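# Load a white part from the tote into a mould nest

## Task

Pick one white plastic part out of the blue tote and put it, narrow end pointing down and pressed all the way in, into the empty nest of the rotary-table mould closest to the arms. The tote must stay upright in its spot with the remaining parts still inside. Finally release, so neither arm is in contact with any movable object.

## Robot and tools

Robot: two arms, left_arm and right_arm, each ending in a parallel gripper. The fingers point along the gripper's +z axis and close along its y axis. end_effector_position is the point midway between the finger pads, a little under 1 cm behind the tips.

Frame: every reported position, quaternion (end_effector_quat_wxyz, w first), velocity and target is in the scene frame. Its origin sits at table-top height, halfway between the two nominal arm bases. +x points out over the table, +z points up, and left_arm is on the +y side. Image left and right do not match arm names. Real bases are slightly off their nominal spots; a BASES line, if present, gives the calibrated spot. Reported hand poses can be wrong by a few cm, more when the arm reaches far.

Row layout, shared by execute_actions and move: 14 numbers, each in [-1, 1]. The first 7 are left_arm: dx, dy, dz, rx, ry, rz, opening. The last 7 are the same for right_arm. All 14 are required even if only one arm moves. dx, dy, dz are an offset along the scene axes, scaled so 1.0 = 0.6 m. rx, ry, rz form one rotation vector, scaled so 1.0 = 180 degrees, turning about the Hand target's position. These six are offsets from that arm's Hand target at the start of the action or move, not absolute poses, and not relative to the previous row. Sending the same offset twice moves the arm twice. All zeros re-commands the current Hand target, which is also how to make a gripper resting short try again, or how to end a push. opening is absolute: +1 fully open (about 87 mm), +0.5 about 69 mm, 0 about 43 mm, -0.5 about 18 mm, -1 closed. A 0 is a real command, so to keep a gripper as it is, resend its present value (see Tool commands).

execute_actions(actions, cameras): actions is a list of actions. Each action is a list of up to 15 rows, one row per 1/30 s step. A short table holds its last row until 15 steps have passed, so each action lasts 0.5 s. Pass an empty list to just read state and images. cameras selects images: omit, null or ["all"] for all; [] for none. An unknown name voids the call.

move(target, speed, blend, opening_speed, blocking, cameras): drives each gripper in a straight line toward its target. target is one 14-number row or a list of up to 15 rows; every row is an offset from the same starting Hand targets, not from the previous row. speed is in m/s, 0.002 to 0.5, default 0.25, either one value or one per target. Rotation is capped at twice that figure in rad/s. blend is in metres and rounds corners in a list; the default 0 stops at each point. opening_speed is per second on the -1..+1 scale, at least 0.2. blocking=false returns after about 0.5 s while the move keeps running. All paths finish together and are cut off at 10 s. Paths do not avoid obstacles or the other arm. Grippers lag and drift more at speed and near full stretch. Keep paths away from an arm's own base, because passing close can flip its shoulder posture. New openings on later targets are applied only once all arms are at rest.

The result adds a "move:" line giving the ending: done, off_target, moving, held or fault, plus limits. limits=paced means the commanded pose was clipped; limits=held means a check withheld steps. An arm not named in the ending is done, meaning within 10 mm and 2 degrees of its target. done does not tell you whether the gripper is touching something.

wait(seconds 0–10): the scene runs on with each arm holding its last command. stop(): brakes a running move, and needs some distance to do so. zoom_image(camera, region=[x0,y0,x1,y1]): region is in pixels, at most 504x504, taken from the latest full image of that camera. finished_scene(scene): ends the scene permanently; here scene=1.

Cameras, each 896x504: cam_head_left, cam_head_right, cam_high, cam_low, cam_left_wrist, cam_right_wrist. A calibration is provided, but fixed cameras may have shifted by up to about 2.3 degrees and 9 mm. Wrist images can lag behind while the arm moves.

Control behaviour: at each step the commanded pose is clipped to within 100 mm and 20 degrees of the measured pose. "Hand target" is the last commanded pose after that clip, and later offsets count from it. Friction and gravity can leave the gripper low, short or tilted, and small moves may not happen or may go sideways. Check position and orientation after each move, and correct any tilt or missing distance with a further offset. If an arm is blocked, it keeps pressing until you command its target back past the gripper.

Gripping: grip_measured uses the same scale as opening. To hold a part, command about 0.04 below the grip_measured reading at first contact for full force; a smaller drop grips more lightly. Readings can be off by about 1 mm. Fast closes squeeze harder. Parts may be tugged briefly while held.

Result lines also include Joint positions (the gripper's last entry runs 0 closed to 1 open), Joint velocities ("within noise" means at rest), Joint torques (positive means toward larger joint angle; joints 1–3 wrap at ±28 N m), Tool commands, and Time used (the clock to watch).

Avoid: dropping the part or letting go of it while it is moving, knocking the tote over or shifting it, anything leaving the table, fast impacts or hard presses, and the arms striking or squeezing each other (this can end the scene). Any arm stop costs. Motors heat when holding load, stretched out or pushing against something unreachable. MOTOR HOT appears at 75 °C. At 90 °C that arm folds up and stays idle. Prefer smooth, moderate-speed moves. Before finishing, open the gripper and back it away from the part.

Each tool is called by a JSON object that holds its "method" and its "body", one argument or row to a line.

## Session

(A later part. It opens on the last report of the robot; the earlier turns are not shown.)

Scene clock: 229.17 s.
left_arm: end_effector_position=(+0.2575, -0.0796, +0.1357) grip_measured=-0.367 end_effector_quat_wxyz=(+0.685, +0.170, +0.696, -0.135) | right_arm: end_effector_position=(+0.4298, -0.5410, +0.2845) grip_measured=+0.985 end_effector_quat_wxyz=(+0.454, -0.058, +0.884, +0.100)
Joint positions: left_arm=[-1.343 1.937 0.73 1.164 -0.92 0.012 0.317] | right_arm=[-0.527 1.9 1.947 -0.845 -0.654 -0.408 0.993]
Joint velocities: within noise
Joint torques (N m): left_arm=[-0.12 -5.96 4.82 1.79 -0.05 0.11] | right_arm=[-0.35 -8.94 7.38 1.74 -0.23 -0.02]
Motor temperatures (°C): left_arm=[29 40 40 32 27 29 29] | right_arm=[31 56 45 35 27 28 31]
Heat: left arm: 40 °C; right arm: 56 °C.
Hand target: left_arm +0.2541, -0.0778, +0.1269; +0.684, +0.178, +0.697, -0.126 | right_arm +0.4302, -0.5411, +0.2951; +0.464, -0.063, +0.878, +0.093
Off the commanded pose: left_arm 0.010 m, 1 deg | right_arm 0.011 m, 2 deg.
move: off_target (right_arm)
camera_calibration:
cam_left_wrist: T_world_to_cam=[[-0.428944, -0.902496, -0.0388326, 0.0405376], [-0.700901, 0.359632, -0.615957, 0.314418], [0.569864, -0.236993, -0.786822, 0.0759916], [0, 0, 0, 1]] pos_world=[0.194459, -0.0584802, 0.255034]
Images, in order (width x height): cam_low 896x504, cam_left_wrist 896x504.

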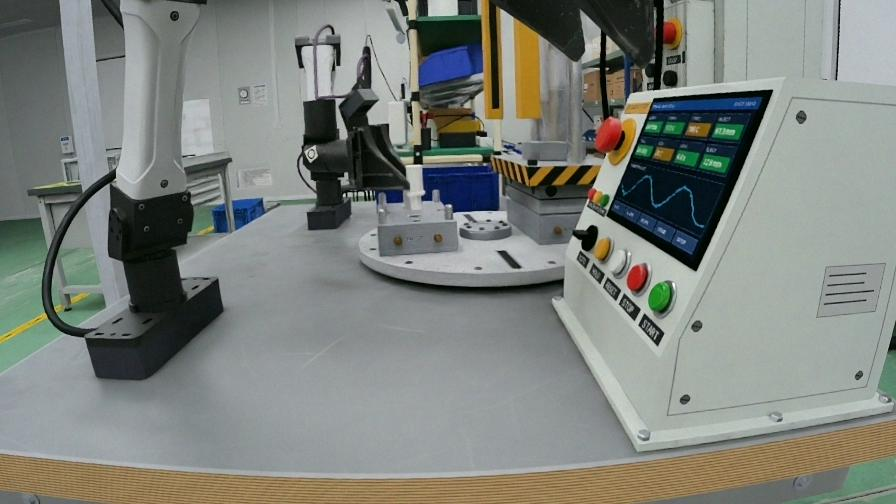

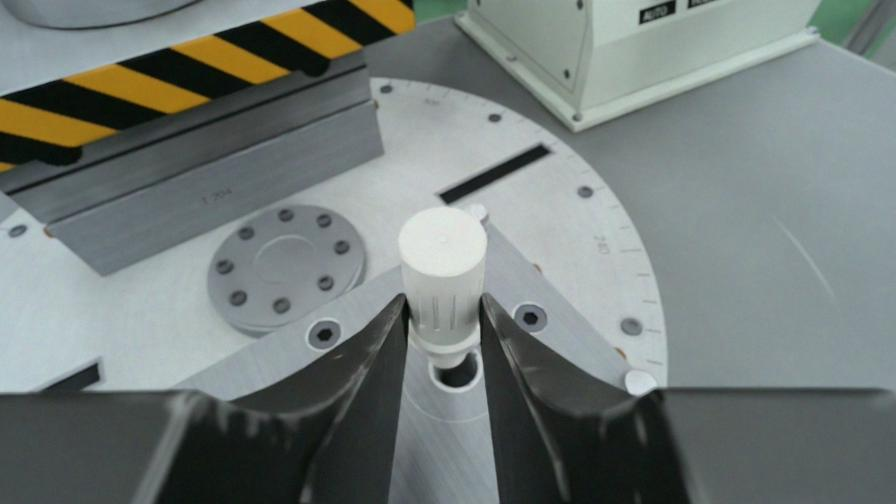

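{"method": "move", "body": {
  "target": [
    [-0.0038,-0.0055,0,-0.0058,0.0027,0,-0.7,0,0,0,0,0,0,1],
    [-0.0038,-0.0055,-0.06,-0.0058,0.0027,0,-0.7,0,0,0,0,0,0,1]
  ],
  "speed": 0.06,
  "cameras": ["cam_low","cam_left_wrist"]
}}

{"method": "zoom_image", "body": {
  "camera": "cam_low",
  "region": [360, 130, 480, 250]
}}

{"method": "zoom_image", "body": {
  "camera": "cam_left_wrist",
  "region": [340, 180, 560, 460]
}}

Scene clock: 249.07 s.
left_arm: end_effector_position=(+0.2541, -0.0823, +0.1011) grip_measured=-0.366 end_effector_quat_wxyz=(+0.686, +0.165, +0.696, -0.136) | right_arm: end_effector_position=(+0.4298, -0.5410, +0.2845) grip_measured=+0.985 end_effector_quat_wxyz=(+0.454, -0.058, +0.884, +0.100)
Joint positions: left_arm=[-1.356 2.084 0.727 1.318 -0.939 0.007 0.317] | right_arm=[-0.527 1.9 1.947 -0.845 -0.654 -0.408 0.993]
Joint velocities: within noise
Joint torques (N m): left_arm=[0.39 -6.08 4.16 1.72 0.09 -0.06] | right_arm=[-0.35 -8.87 7.28 1.74 -0.24 -0.02]
Motor temperatures (°C): left_arm=[29 40 41 33 27 29 29] | right_arm=[31 56 45 35 27 28 31]
Heat: left arm: 41 °C; right arm: 56 °C.
Hand target: left_arm +0.2517, -0.0812, +0.0908; +0.682, +0.171, +0.698, -0.133 | right_arm +0.4302, -0.5411, +0.2951; +0.464, -0.063, +0.878, +0.093
Off the commanded pose: left_arm 0.011 m, 1 deg | right_arm 0.011 m, 2 deg.
move: off_target (left_arm, right_arm)
camera_calibration:
cam_left_wrist: T_world_to_cam=[[-0.423002, -0.905595, -0.0310995, 0.0328006], [-0.703347, 0.349784, -0.618833, 0.291821], [0.57129, -0.239894, -0.784907, 0.0493025], [0, 0, 0, 1]] pos_world=[0.19096, -0.060543, 0.220307]
Images, in order (width x height): cam_low 896x504, cam_left_wrist 896x504.

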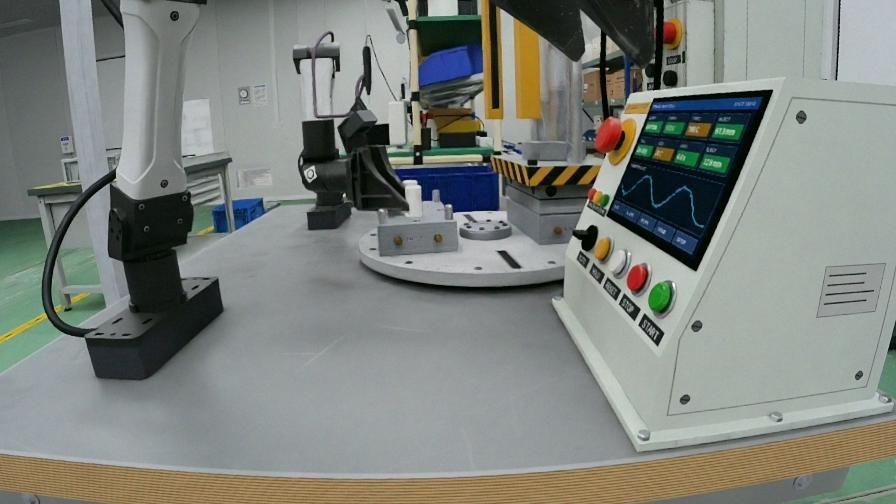

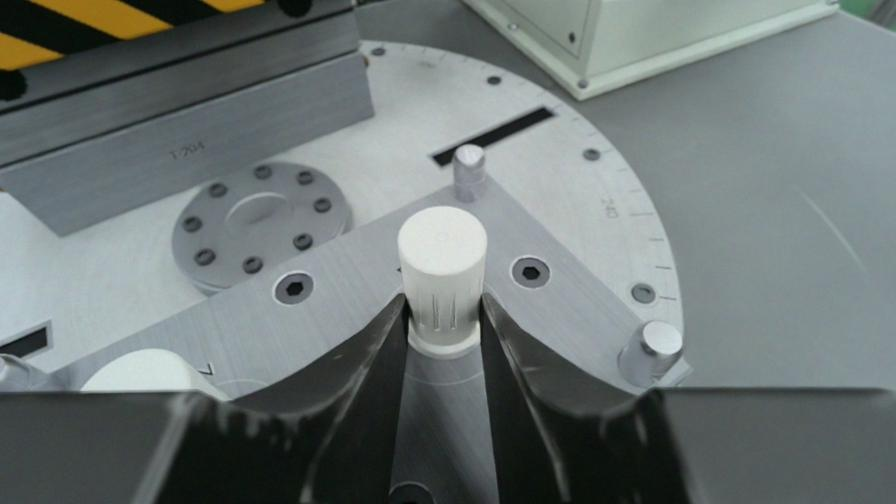

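Scaled by 4.200 from the camera's 896x504 image, which has a finer 1280x720 frame.

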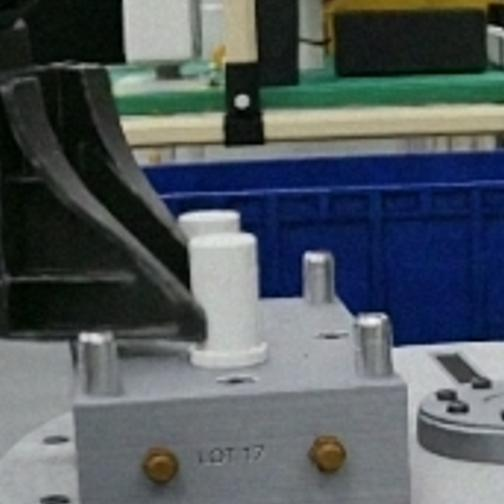

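Scaled by 1.800 from the camera's 896x504 image, which has a finer 1280x720 frame.

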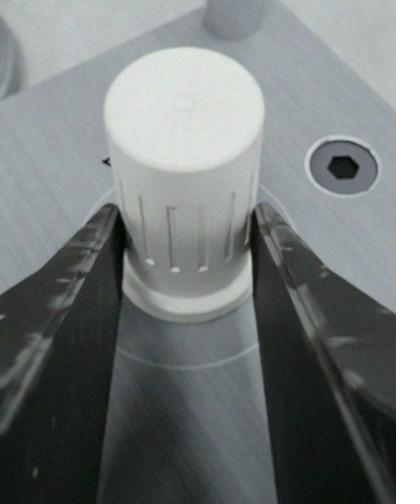

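{"method": "move", "body": {
  "target": [
    [0,0,0,0,0,0,0.2,0,0,0,0,0,0,1],
    [-0.14,0.065,0.03,0,0,0,0.2,0,0,0,0,0,0,1]
  ],
  "speed": 0.2,
  "cameras": ["cam_low","cam_high"]
}}

{"method": "zoom_image", "body": {
  "camera": "cam_low",
  "region": [360, 130, 480, 250]
}}

Scene clock: 258.93 s.
left_arm: end_effector_position=(+0.1683, -0.0457, +0.1025) grip_measured=+0.200 end_effector_quat_wxyz=(+0.682, +0.180, +0.697, -0.130) | right_arm: end_effector_position=(+0.4298, -0.5410, +0.2845) grip_measured=+0.985 end_effector_quat_wxyz=(+0.454, -0.058, +0.884, +0.100)
Joint positions: left_arm=[-1.619 1.959 0.543 1.319 -1.188 -0.027 0.6] | right_arm=[-0.527 1.9 1.947 -0.845 -0.654 -0.408 0.993]
Joint velocities: within noise
Joint torques (N m): left_arm=[0.4 -9.01 3.41 1.3 -0.11 -0.07] | right_arm=[-0.36 -9.06 7.31 1.75 -0.22 -0.04]
Motor temperatures (°C): left_arm=[29 40 40 34 27 29 29] | right_arm=[31 56 46 35 27 28 31]
Heat: left arm: 40 °C; right arm: 56 °C.
Hand target: left_arm +0.1677, -0.0422, +0.1089; +0.682, +0.171, +0.698, -0.134 | right_arm +0.4302, -0.5411, +0.2951; +0.464, -0.063, +0.878, +0.093
Off the commanded pose: left_arm 0.007 m, 1 deg | right_arm 0.011 m, 2 deg.
move: off_target (right_arm)
Images, in order (width x height): cam_high 896x504, cam_low 896x504.

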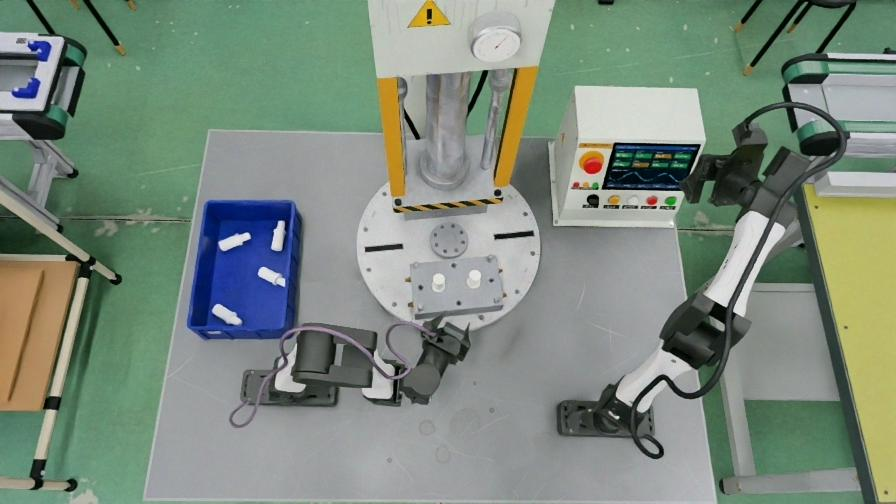

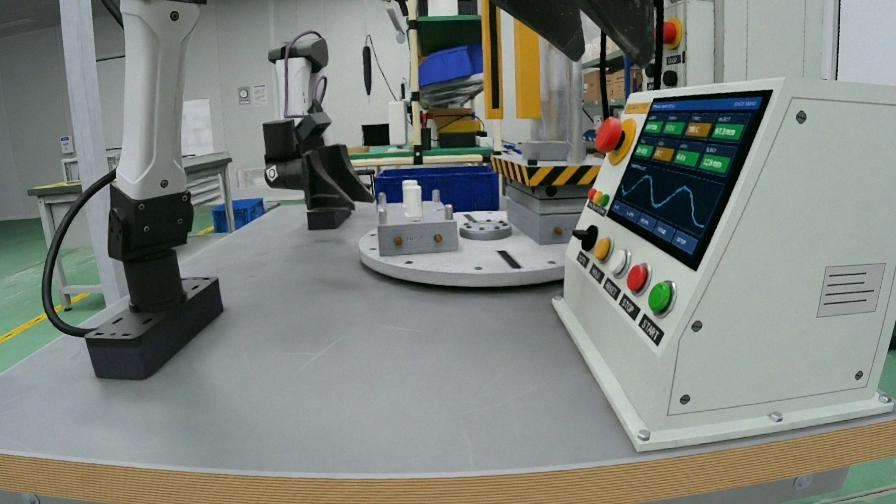

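Scaled by 4.200 from the camera's 896x504 image, which has a finer 1280x720 frame.

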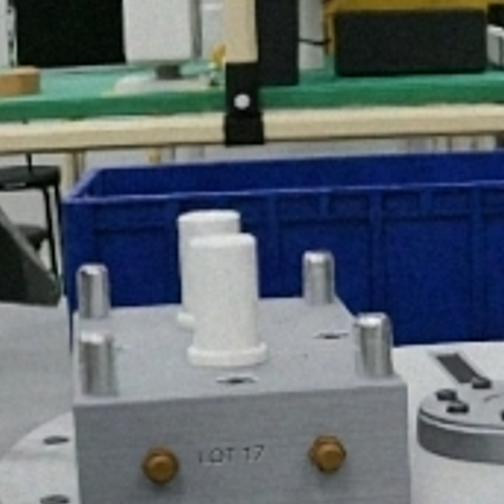

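{"method": "finished_scene", "body": {
  "scene": 1
}}

The scene is finished: the task was done.


## Next scene

The same job, from a new start.

{"method": "execute_actions", "body": {
  "actions": [],
  "cameras": ["cam_high","cam_low","cam_left_wrist"]
}}

{"method": "zoom_image", "body": {
  "camera": "cam_high",
  "region": [180, 190, 310, 350]
}}

{"method": "zoom_image", "body": {
  "camera": "cam_high",
  "region": [350, 200, 550, 350]
}}

Scene clock: 0.00 s.
left_arm: end_effector_position=(+0.0654, +0.1408, +0.2191) grip_measured=+1.000 end_effector_quat_wxyz=(+0.104, +0.291, +0.951, -0.007) | right_arm: end_effector_position=(+0.1959, -0.1785, +0.2076) grip_measured=+0.985 end_effector_quat_wxyz=(-0.068, +0.964, -0.251, -0.061)
Joint positions: left_arm=[-1.358 1.263 1.325 -1.52 -0.176 -0.766 1] | right_arm=[0.771 1.571 1.516 -1.467 -0.177 -1.88 0.993]
Joint velocities: within noise
Joint torques (N m): no reading
Motor temperatures (°C): left_arm=[29 31 34 27 27 29 28] | right_arm=[30 39 33 28 27 28 31]
Heat: left arm: 34 °C; right arm: 39 °C.
Hand target: left_arm +0.0659, +0.1398, +0.2209; +0.107, +0.291, +0.951, -0.011 | right_arm +0.1968, -0.1774, +0.2119; -0.075, +0.964, -0.250, -0.058
Tool commands: left_gripper/opening=+1.0 right_gripper/opening=+1.0
camera_calibration:
cam_left_wrist: T_world_to_cam=[[-0.5517, -0.833166, -0.0382358, 0.158456], [-0.663127, 0.410378, 0.625981, -0.129835], [-0.505855, 0.370709, -0.7789, 0.286384], [0, 0, 0, 1]] pos_world=[0.146192, 0.0791363, 0.310397]
Images, in order (width x height): cam_high 896x504, cam_low 896x504, cam_left_wrist 896x504.

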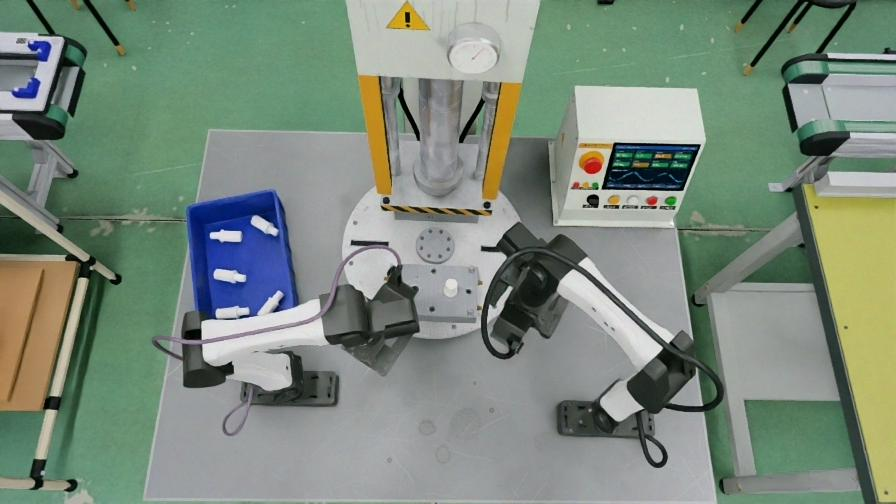

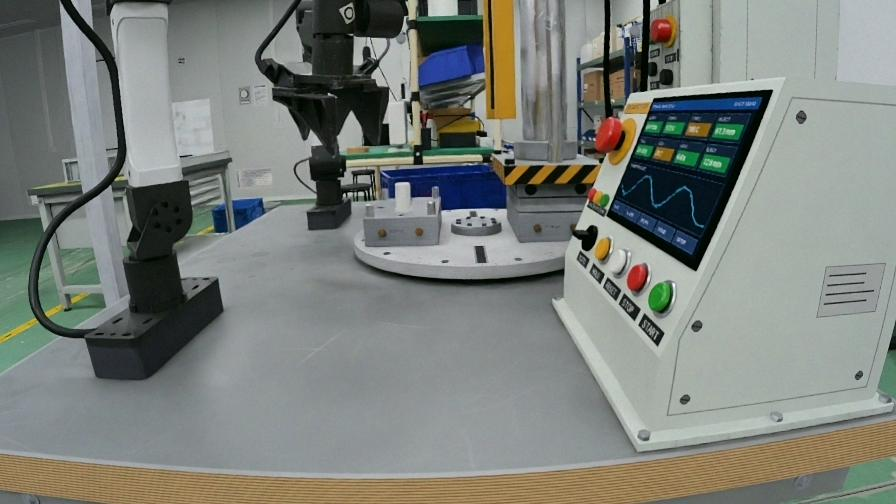

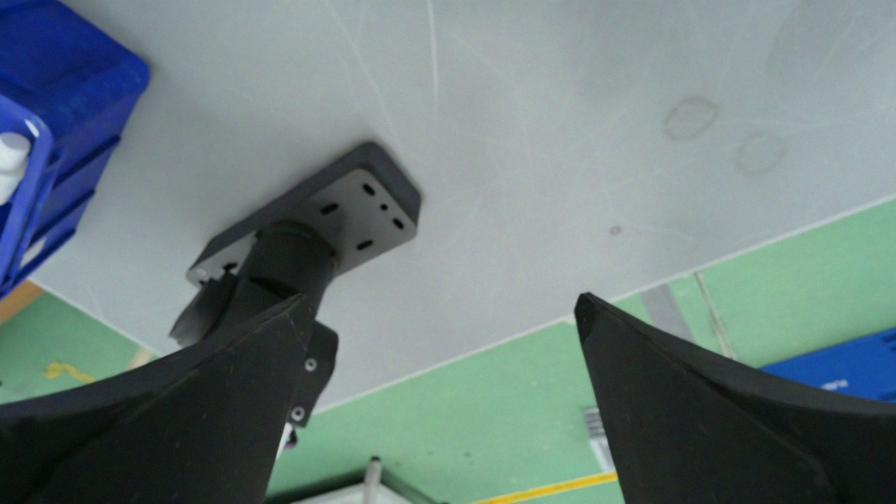

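Scaled by 3.150 from the camera's 896x504 image, which has a finer 1280x720 frame.

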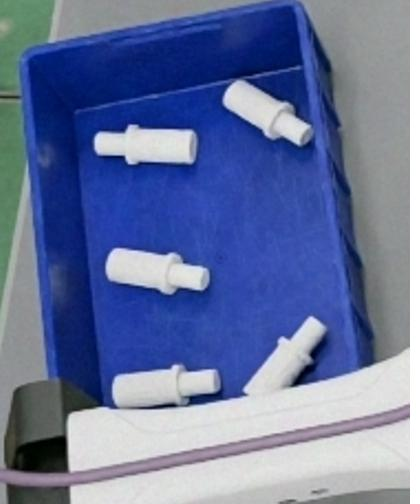

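Scaled by 2.520 from the camera's 896x504 image, which has a finer 1280x720 frame.

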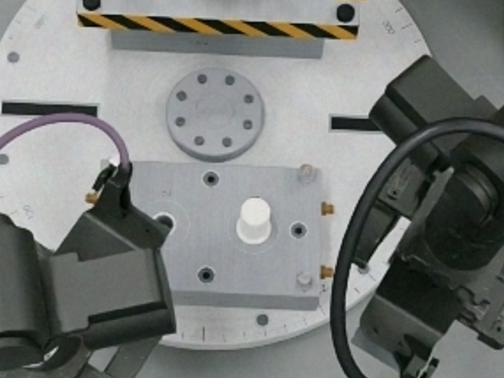

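{"method": "move", "body": {
  "target": [
    [0.39,0.1,0.08,0.017,-0.057,0.317,0.2,-0.05,-0.2,0.05,0,0,0,1],
    [0.3585,0.597,-0.05,0.034,-0.114,0.633,0.2,-0.05,-0.25,0.05,0,0,0,1]
  ],
  "speed": 0.4,
  "blend": 0.05,
  "cameras": ["cam_high","cam_left_wrist"]
}}

Scene clock: 79.93 s.
left_arm: end_effector_position=(+0.2811, +0.4952, +0.1971) grip_measured=+0.200 end_effector_quat_wxyz=(+0.201, -0.633, +0.729, +0.165) | right_arm: end_effector_position=(+0.1711, -0.3223, +0.2423) grip_measured=+0.985 end_effector_quat_wxyz=(-0.081, +0.940, -0.326, +0.053)
Joint positions: left_arm=[0.496 1.496 1.376 -1.113 -0.41 -0.876 0.6] | right_arm=[0.405 1.105 1.27 -1.549 -0.052 -2.088 0.993]
Joint velocities: within noise
Joint torques (N m): left_arm=[1.1 -4.45 6.84 1.06 -0.25 0.09] | right_arm=[-0.9 -2.48 4.86 0.52 0.06 -0.08]
Motor temperatures (°C): left_arm=[29 32 40 28 27 29 28] | right_arm=[30 43 37 28 27 28 31]
Heat: left arm: 40 °C; right arm: 43 °C.
Hand target: left_arm +0.2810, +0.4981, +0.1909; +0.195, -0.632, +0.731, +0.170 | right_arm +0.1668, -0.3274, +0.2420; -0.075, +0.963, -0.250, -0.057
Off the commanded pose: left_arm 0.007 m, 1 deg | right_arm 0.007 m, 16 deg.
joint sent to its limit (right arm) — joint 4 (wrist pitch), lower limit; joint 6 (wrist roll), lower limit. The joint targets are off in orientation, not in position.
move: off_target (right_arm)
camera_calibration:
cam_left_wrist: T_world_to_cam=[[0.989531, -0.14231, 0.0240075, -0.215749], [-0.141727, -0.926817, 0.34774, 0.451956], [-0.0272363, -0.347502, -0.937284, 0.499343], [0, 0, 0, 1]] pos_world=[0.291145, 0.5617, 0.316043]
Images, in order (width x height): cam_high 896x504, cam_left_wrist 896x504.

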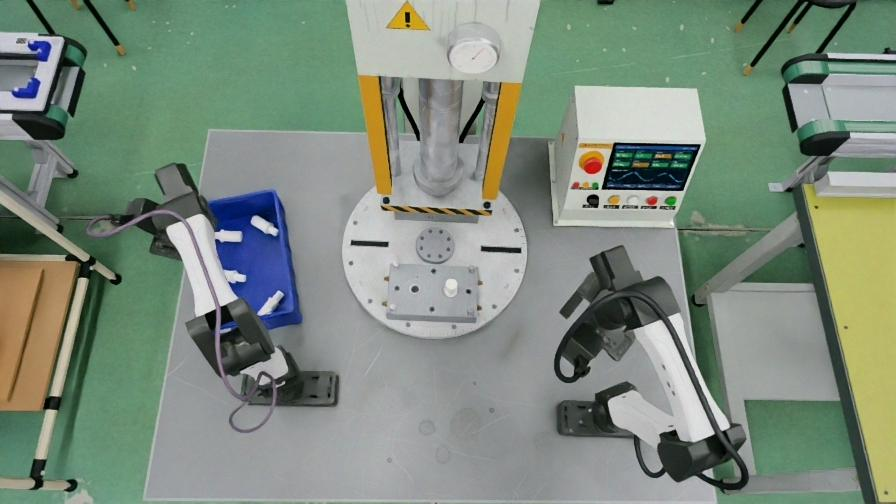

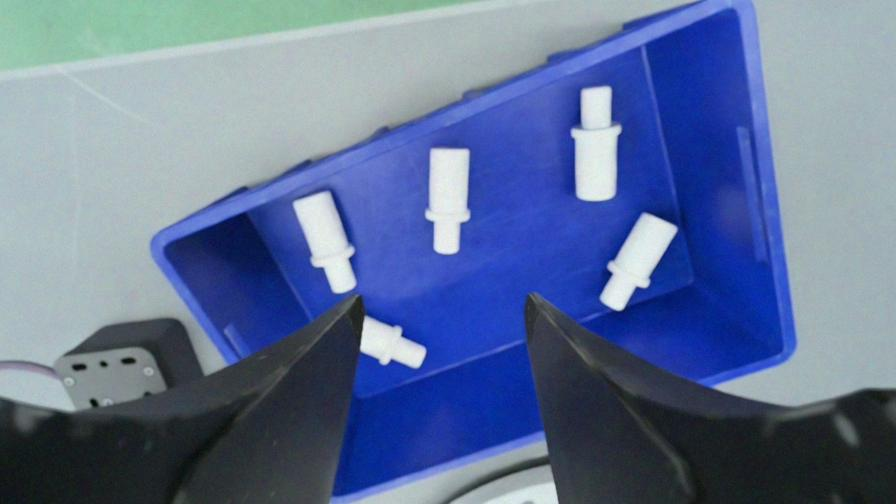

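{"method": "move", "body": {
  "target": [
    [0.018,0.005,-0.281,0,0,0,0.2,0,0,0,0,0,0,1],
    [0.018,0.005,-0.281,0,0,0,-0.7,0,0,0,0,0,0,1],
    [0.018,0,-0.23,0,0,0,-0.7,0,0,0,0,0,0,1],
    [-0.027,-0.08,-0.23,0,0,-0.369,-0.7,0,0,0,0,0,0,1]
  ],
  "speed": [0.2,0.2,0.2,0.4],
  "blend": [0,0,0.02,0],
  "cameras": ["cam_high","cam_left_wrist"]
}}

Scene clock: 102.13 s.
left_arm: end_effector_position=(+0.2680, +0.4519, +0.0512) grip_measured=-0.357 end_effector_quat_wxyz=(+0.254, -0.130, +0.958, +0.039) | right_arm: end_effector_position=(+0.1711, -0.3224, +0.2422) grip_measured=+0.985 end_effector_quat_wxyz=(-0.081, +0.941, -0.326, +0.053)
Joint positions: left_arm=[0.573 1.367 0.651 -0.352 0.134 0.256 0.321] | right_arm=[0.405 1.105 1.27 -1.549 -0.052 -2.088 0.993]
Joint velocities: within noise
Joint torques (N m): left_arm=[1.42 -5.71 6.72 1.12 0.37 0.11] | right_arm=[-0.83 -2.41 4.72 0.54 0.05 -0.09]
Motor temperatures (°C): left_arm=[29 33 39 29 27 29 28] | right_arm=[30 41 36 28 27 28 31]
Heat: left arm: 39 °C; right arm: 41 °C.
Hand target: left_arm +0.2648, +0.4501, +0.0529; +0.256, -0.128, +0.957, +0.035 | right_arm +0.1668, -0.3274, +0.2419; -0.075, +0.963, -0.250, -0.058
Off the commanded pose: left_arm 0.004 m, 1 deg | right_arm 0.007 m, 16 deg.
joint sent to its limit (right arm) — joint 4 (wrist pitch), lower limit; joint 6 (wrist roll), lower limit. The joint targets are off in orientation, not in position.
move: off_target (right_arm)
camera_calibration:
cam_left_wrist: T_world_to_cam=[[0.271367, -0.962475, 0.000861353, 0.358889], [-0.900389, -0.253546, 0.353573, 0.359472], [-0.340087, -0.0967238, -0.935406, 0.317608], [0, 0, 0, 1]] pos_world=[0.334288, 0.467284, 0.169684]
Images, in order (width x height): cam_high 896x504, cam_left_wrist 896x504.

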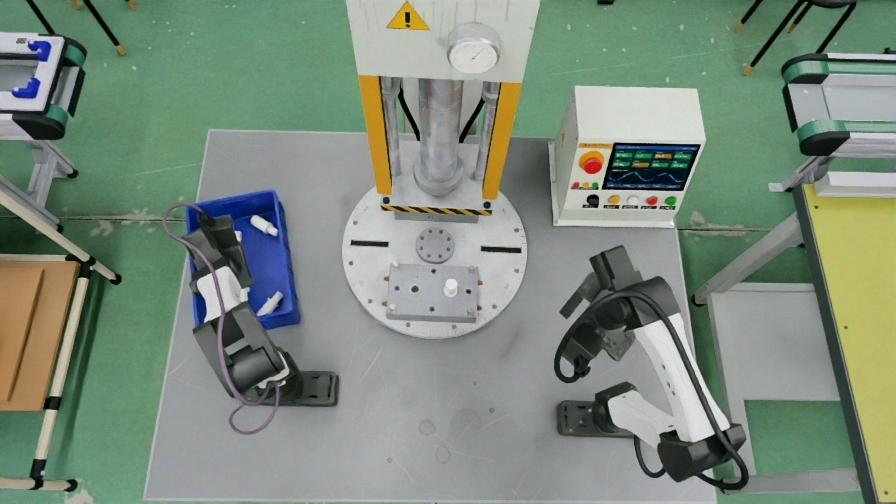

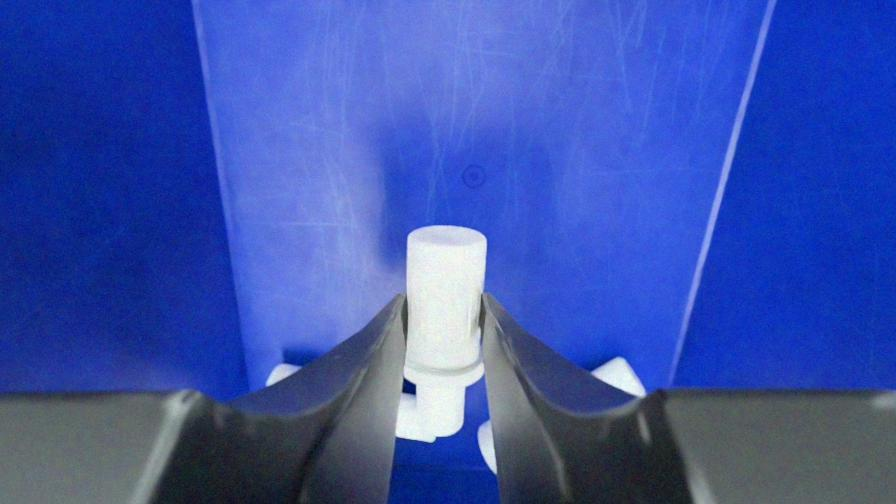

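{"method": "move", "body": {
  "target": [
    [0.025,0,-0.048,0,0,0,-0.7,0,0,0,0,0,0,1],
    [0.025,0,-0.048,0,0,0,0.1,0,0,0,0,0,0,1],
    [0.025,0,-0.05,-0.052,0.193,0,0.1,0,0,0,0,0,0,1],
    [0.025,0,-0.05,-0.052,0.193,0,-0.7,0,0,0,0,0,0,1]
  ],
  "speed": [0.15,0.4,0.4,0.4],
  "cameras": ["cam_left_wrist"]
}}

Scene clock: 118.93 s.
left_arm: end_effector_position=(+0.2769, +0.4488, +0.0243) grip_measured=-0.346 end_effector_quat_wxyz=(-0.045, -0.132, +0.990, -0.010) | right_arm: end_effector_position=(+0.1711, -0.3224, +0.2422) grip_measured=+0.985 end_effector_quat_wxyz=(-0.081, +0.941, -0.326, +0.053)
Joint positions: left_arm=[0.467 1.975 1.24 -0.927 -0.01 0.19 0.327] | right_arm=[0.405 1.105 1.27 -1.549 -0.052 -2.088 0.993]
Joint velocities: within noise
Joint torques (N m): left_arm=[0.14 -6.54 8.64 0.05 -0.01 -0.06] | right_arm=[-0.85 -2.47 4.75 0.52 0.05 -0.09]
Motor temperatures (°C): left_arm=[29 33 39 29 27 29 28] | right_arm=[30 40 36 28 27 28 31]
Heat: left arm: 39 °C; right arm: 40 °C.
Hand target: left_arm +0.2797, +0.4500, +0.0229; -0.052, -0.132, +0.990, -0.006 | right_arm +0.1668, -0.3274, +0.2419; -0.075, +0.963, -0.250, -0.058
Off the commanded pose: left_arm 0.003 m, 1 deg | right_arm 0.007 m, 16 deg.
joint sent to its limit (right arm) — joint 4 (wrist pitch), lower limit; joint 6 (wrist roll), lower limit. The joint targets are off in orientation, not in position.
move: off_target (right_arm)
camera_calibration:
cam_left_wrist: T_world_to_cam=[[0.26827, -0.96323, 0.0147792, 0.354344], [-0.546025, -0.139399, 0.82609, 0.215464], [-0.793655, -0.229685, -0.563344, 0.471388], [0, 0, 0, 1]] pos_world=[0.396708, 0.479621, 0.0823238]
Images, in order (width x height): cam_left_wrist 896x504.

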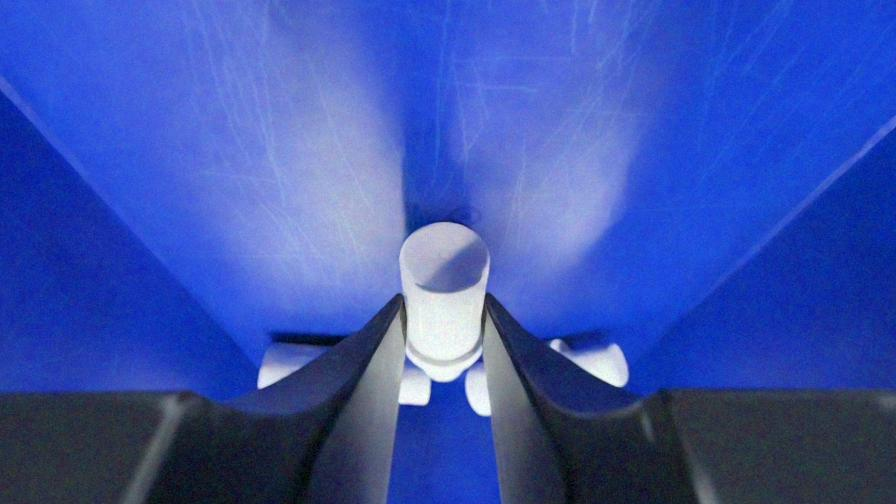

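{"method": "move", "body": {
  "target": [
    [0,0,0.32,0,0,0,-0.7,0,0,0,0,0,0,1],
    [0.084,-0.333,0.378,-0.017,-0.265,-0.092,-0.7,0,0,0,0,0,0,1],
    [-0.082,-0.662,0.235,-0.034,-0.531,-0.183,-0.7,0,0,0,0,0,0,1]
  ],
  "speed": 0.4,
  "blend": 0.05,
  "cameras": ["cam_low","cam_left_wrist"]
}}

{"method": "zoom_image", "body": {
  "camera": "cam_low",
  "region": [340, 120, 460, 240]
}}

{"method": "zoom_image", "body": {
  "camera": "cam_left_wrist",
  "region": [340, 180, 560, 460]
}}

Scene clock: 132.67 s.
left_arm: end_effector_position=(+0.2319, +0.0507, +0.1676) grip_measured=-0.346 end_effector_quat_wxyz=(+0.681, +0.169, +0.699, -0.139) | right_arm: end_effector_position=(+0.1711, -0.3224, +0.2422) grip_measured=+0.985 end_effector_quat_wxyz=(-0.081, +0.941, -0.326, +0.053)
Joint positions: left_arm=[-1.323 1.299 0.257 0.988 -0.896 -0.006 0.327] | right_arm=[0.405 1.105 1.27 -1.549 -0.052 -2.088 0.993]
Joint velocities: within noise
Joint torques (N m): left_arm=[0.05 -2.26 5.78 1.83 -0.07 0.08] | right_arm=[-0.88 -2.55 4.86 0.52 0.04 -0.09]
Motor temperatures (°C): left_arm=[29 34 40 29 27 29 29] | right_arm=[30 40 36 28 27 28 31]
Heat: left arm: 40 °C; right arm: 40 °C.
Hand target: left_arm +0.2305, +0.0527, +0.1638; +0.682, +0.172, +0.699, -0.133 | right_arm +0.1667, -0.3274, +0.2419; -0.075, +0.963, -0.251, -0.058
Off the commanded pose: left_arm 0.004 m, 1 deg | right_arm 0.007 m, 16 deg.
joint sent to its limit (right arm) — joint 4 (wrist pitch), lower limit; joint 6 (wrist roll), lower limit. The joint targets are off in orientation, not in position.
move: off_target (right_arm)
camera_calibration:
cam_left_wrist: T_world_to_cam=[[-0.432604, -0.901112, -0.0291677, 0.147577], [-0.706496, 0.358916, -0.609953, 0.2696], [0.560105, -0.243261, -0.7919, 0.149994], [0, 0, 0, 1]] pos_world=[0.170301, 0.072708, 0.287528]
Images, in order (width x height): cam_low 896x504, cam_left_wrist 896x504.

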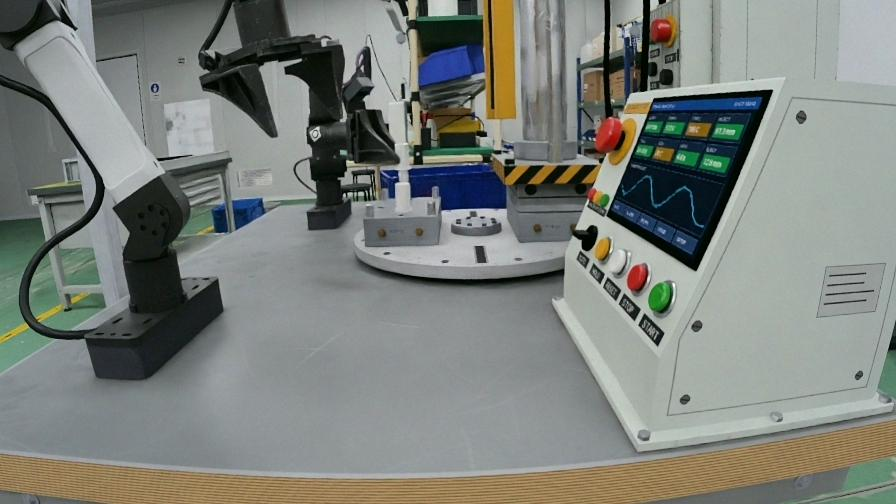

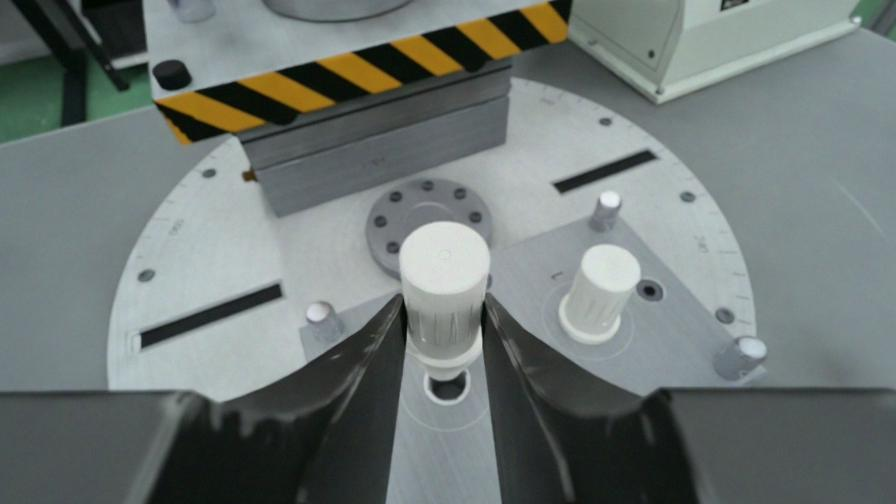

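Scaled by 4.200 from the camera's 896x504 image, which has a finer 1280x720 frame.

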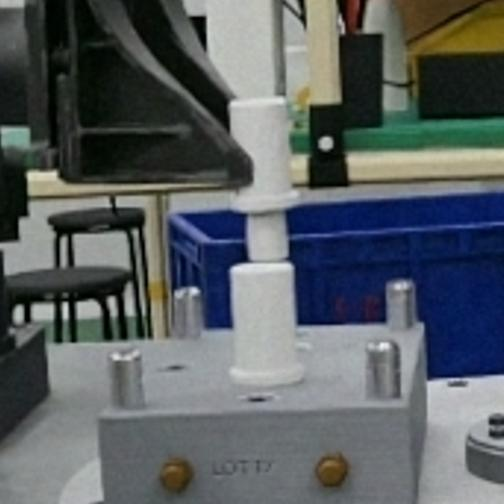

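Scaled by 1.800 from the camera's 896x504 image, which has a finer 1280x720 frame.

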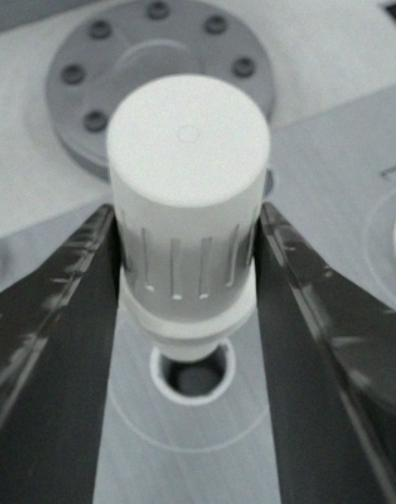

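{"method": "move", "body": {
  "target": [0.0125,-0.006,-0.043,0,0,0,-0.7,0,0,0,0,0,0,1],
  "cameras": ["cam_low","cam_left_wrist","cam_high"]
}}

{"method": "zoom_image", "body": {
  "camera": "cam_low",
  "region": [340, 120, 460, 240]
}}

{"method": "zoom_image", "body": {
  "camera": "cam_left_wrist",
  "region": [340, 180, 560, 460]
}}

Scene clock: 156.27 s.
left_arm: end_effector_position=(+0.2374, +0.0476, +0.1418) grip_measured=-0.346 end_effector_quat_wxyz=(+0.682, +0.165, +0.699, -0.135) | right_arm: end_effector_position=(+0.1711, -0.3224, +0.2422) grip_measured=+0.985 end_effector_quat_wxyz=(-0.081, +0.941, -0.326, +0.053)
Joint positions: left_arm=[-1.307 1.499 0.226 1.222 -0.891 -0.003 0.327] | right_arm=[0.405 1.105 1.27 -1.549 -0.052 -2.088 0.993]
Joint velocities: within noise
Joint torques (N m): left_arm=[1.31 -2.84 4.62 1.83 0.2 0.08] | right_arm=[-0.75 -2.59 4.68 0.53 0.05 -0.08]
Motor temperatures (°C): left_arm=[29 33 38 31 27 29 29] | right_arm=[30 40 36 28 27 28 31]
Heat: left arm: 38 °C; right arm: 40 °C.
Hand target: left_arm +0.2381, +0.0492, +0.1380; +0.682, +0.172, +0.699, -0.133 | right_arm +0.1667, -0.3274, +0.2419; -0.075, +0.963, -0.251, -0.058
Off the commanded pose: left_arm 0.004 m, 1 deg | right_arm 0.007 m, 16 deg.
joint sent to its limit (right arm) — joint 4 (wrist pitch), lower limit; joint 6 (wrist roll), lower limit. The joint targets are off in orientation, not in position.
move: off_target (right_arm)
camera_calibration:
cam_left_wrist: T_world_to_cam=[[-0.422642, -0.905811, -0.0296775, 0.144342], [-0.709324, 0.350991, -0.611281, 0.260108], [0.564121, -0.237302, -0.790857, 0.124414], [0, 0, 0, 1]] pos_world=[0.175321, 0.0689743, 0.261676]
Images, in order (width x height): cam_high 896x504, cam_low 896x504, cam_left_wrist 896x504.

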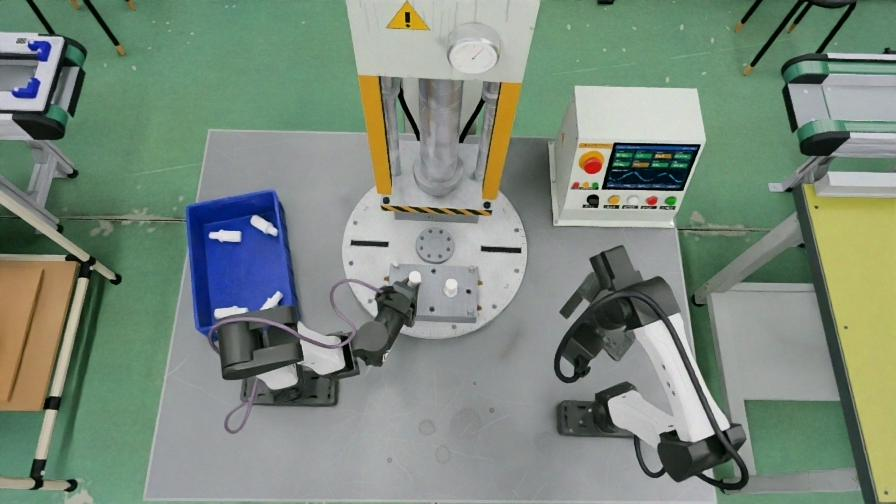

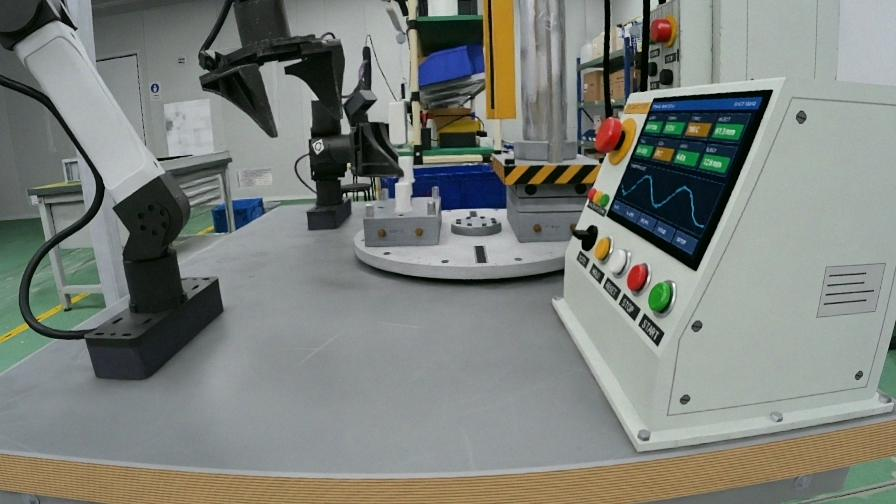

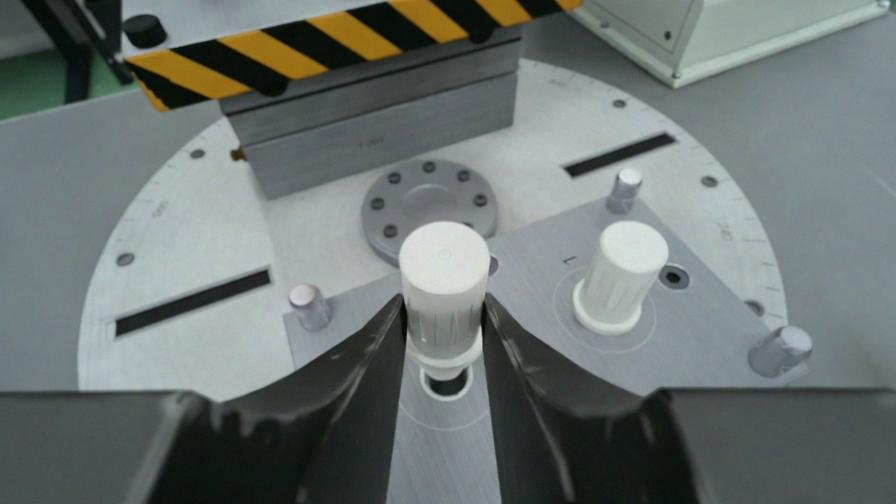

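Scaled by 4.200 from the camera's 896x504 image, which has a finer 1280x720 frame.

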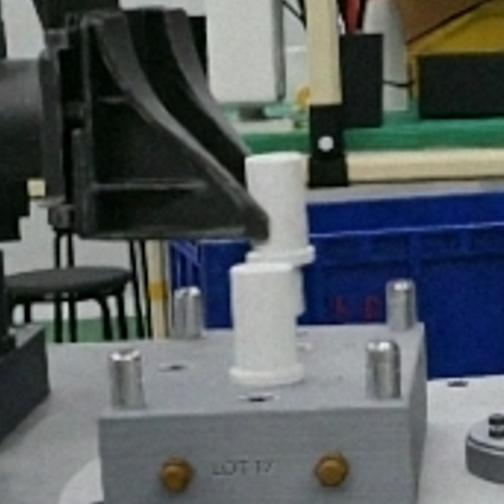

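Scaled by 1.800 from the camera's 896x504 image, which has a finer 1280x720 frame.

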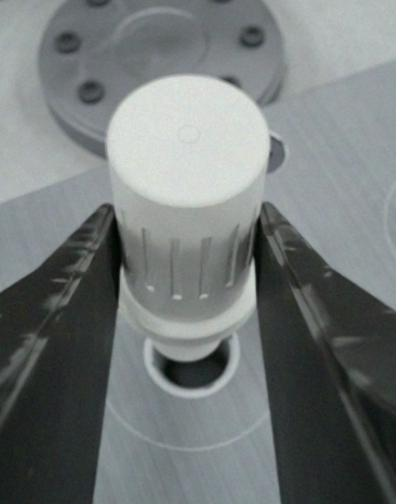

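{"method": "move", "body": {
  "target": [
    [-0.0045,0.002,0,0,0,0,-0.7,0,0,0,0,0,0,1],
    [-0.0045,0.002,-0.072,0,0,0,-0.7,0,0,0,0,0,0,1]
  ],
  "speed": [0.06,0.09],
  "blend": [0.002,0],
  "cameras": ["cam_left_wrist"]
}}

Scene clock: 168.97 s.
left_arm: end_effector_position=(+0.2382, +0.0471, +0.1098) grip_measured=-0.346 end_effector_quat_wxyz=(+0.686, +0.159, +0.697, -0.138) | right_arm: end_effector_position=(+0.1711, -0.3224, +0.2422) grip_measured=+0.985 end_effector_quat_wxyz=(-0.081, +0.941, -0.326, +0.053)
Joint positions: left_arm=[-1.307 1.787 0.193 1.561 -0.896 0 0.327] | right_arm=[0.405 1.105 1.27 -1.549 -0.052 -2.088 0.993]
Joint velocities: within noise
Joint torques (N m): left_arm=[0.54 -2.02 2.1 1.63 0.17 -0.16] | right_arm=[-0.8 -2.5 4.85 0.53 0.04 -0.08]
Motor temperatures (°C): left_arm=[29 32 38 33 27 29 29] | right_arm=[30 39 36 28 27 28 31]
Heat: left arm: 38 °C; right arm: 39 °C.
Hand target: left_arm +0.2354, +0.0504, +0.0949; +0.682, +0.172, +0.699, -0.133 | right_arm +0.1667, -0.3274, +0.2419; -0.075, +0.963, -0.251, -0.058
Off the commanded pose: left_arm 0.016 m, 2 deg | right_arm 0.007 m, 16 deg.
joint read past its limit (left arm) — joint 4 (wrist pitch), upper limit.
joint sent to its limit (left arm) — joint 4 (wrist pitch), upper limit. The joint targets still meet the commanded pose.
joint sent to its limit (right arm) — joint 4 (wrist pitch), lower limit; joint 6 (wrist roll), lower limit. The joint targets are off in orientation, not in position.
move: off_target (left_arm, right_arm)
camera_calibration:
cam_left_wrist: T_world_to_cam=[[-0.417385, -0.908525, -0.0192975, 0.14105], [-0.707657, 0.33828, -0.620313, 0.242507], [0.570098, -0.245253, -0.784117, 0.0967032], [0, 0, 0, 1]] pos_world=[0.175353, 0.0698287, 0.228979]
Images, in order (width x height): cam_left_wrist 896x504.

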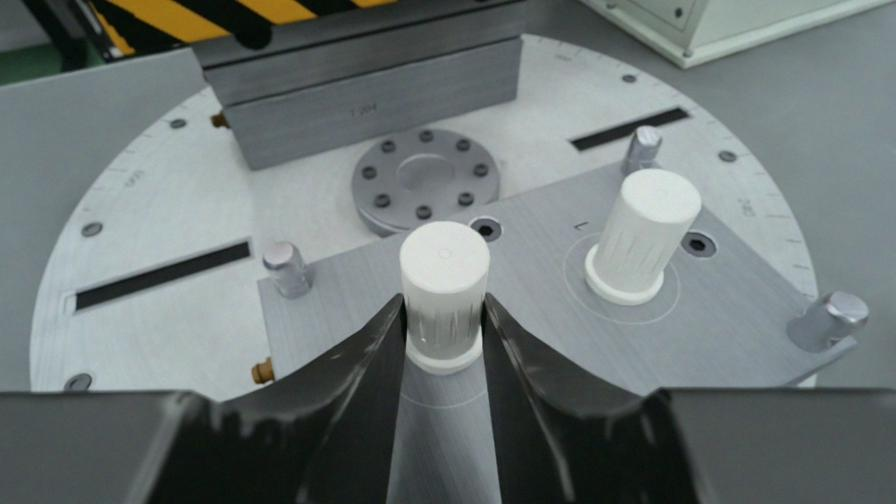

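Seated in; release and retreat.

{"method": "move", "body": {
  "target": [
    [0,0,0.008,0,0,0,0.2,0,0,0,0,0,0,1],
    [-0.1,0.047,0.03,0,0,0,0.2,0,0,0,0,0,0,1]
  ],
  "speed": 0.3,
  "cameras": ["cam_low"]
}}

{"method": "zoom_image", "body": {
  "camera": "cam_low",
  "region": [340, 120, 460, 240]
}}

Scene clock: 174.87 s.
left_arm: end_effector_position=(+0.1764, +0.0788, +0.1103) grip_measured=+0.200 end_effector_quat_wxyz=(+0.682, +0.179, +0.697, -0.130) | right_arm: end_effector_position=(+0.1711, -0.3224, +0.2422) grip_measured=+0.985 end_effector_quat_wxyz=(-0.081, +0.941, -0.326, +0.053)
Joint positions: left_arm=[-1.616 1.609 0.048 1.463 -1.188 -0.028 0.6] | right_arm=[0.405 1.105 1.27 -1.549 -0.052 -2.089 0.993]
Joint velocities: within noise
Joint torques (N m): left_arm=[0.09 -4.56 3.97 1.37 -0.11 -0.09] | right_arm=[-0.88 -2.45 4.85 0.53 0.05 -0.07]
Motor temperatures (°C): left_arm=[29 32 38 33 27 29 29] | right_arm=[30 39 36 28 27 28 31]
Heat: left arm: 38 °C; right arm: 39 °C.
Hand target: left_arm +0.1754, +0.0785, +0.1129; +0.682, +0.172, +0.699, -0.133 | right_arm +0.1668, -0.3274, +0.2419; -0.075, +0.964, -0.250, -0.058
Off the commanded pose: left_arm 0.003 m, 1 deg | right_arm 0.007 m, 16 deg.
joint sent to its limit (right arm) — joint 4 (wrist pitch), lower limit; joint 6 (wrist roll), lower limit. The joint targets are off in orientation, not in position.
move: off_target (right_arm)
Images, in order (width x height): cam_low 896x504.

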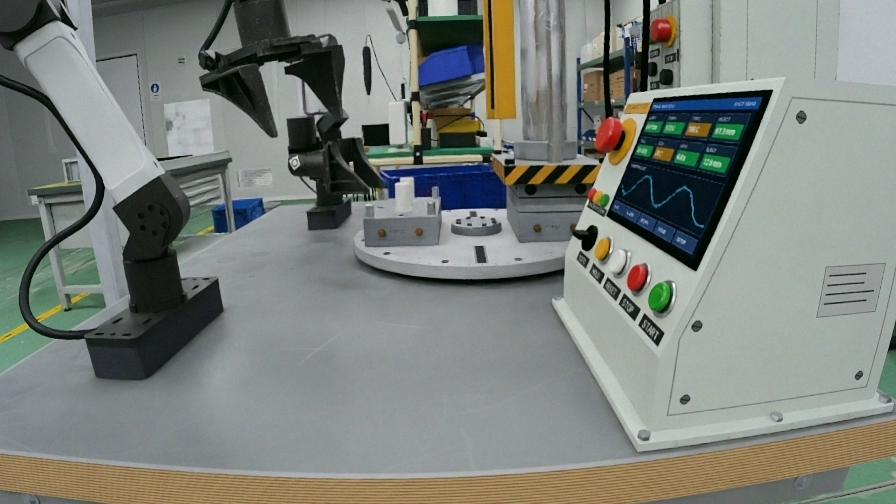

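Scaled by 4.200 from the camera's 896x504 image, which has a finer 1280x720 frame.

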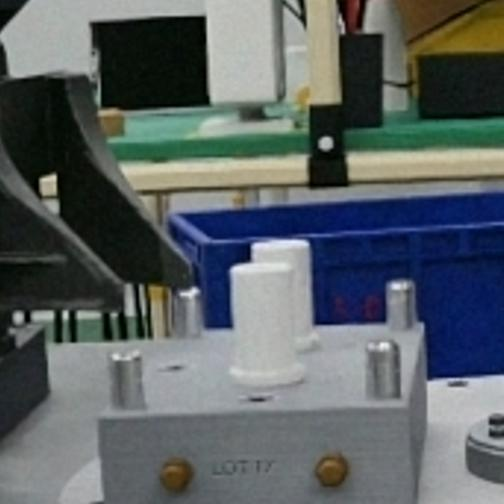

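{"method": "finished_scene", "body": {
  "scene": 2
}}

The scene is finished: the task was done.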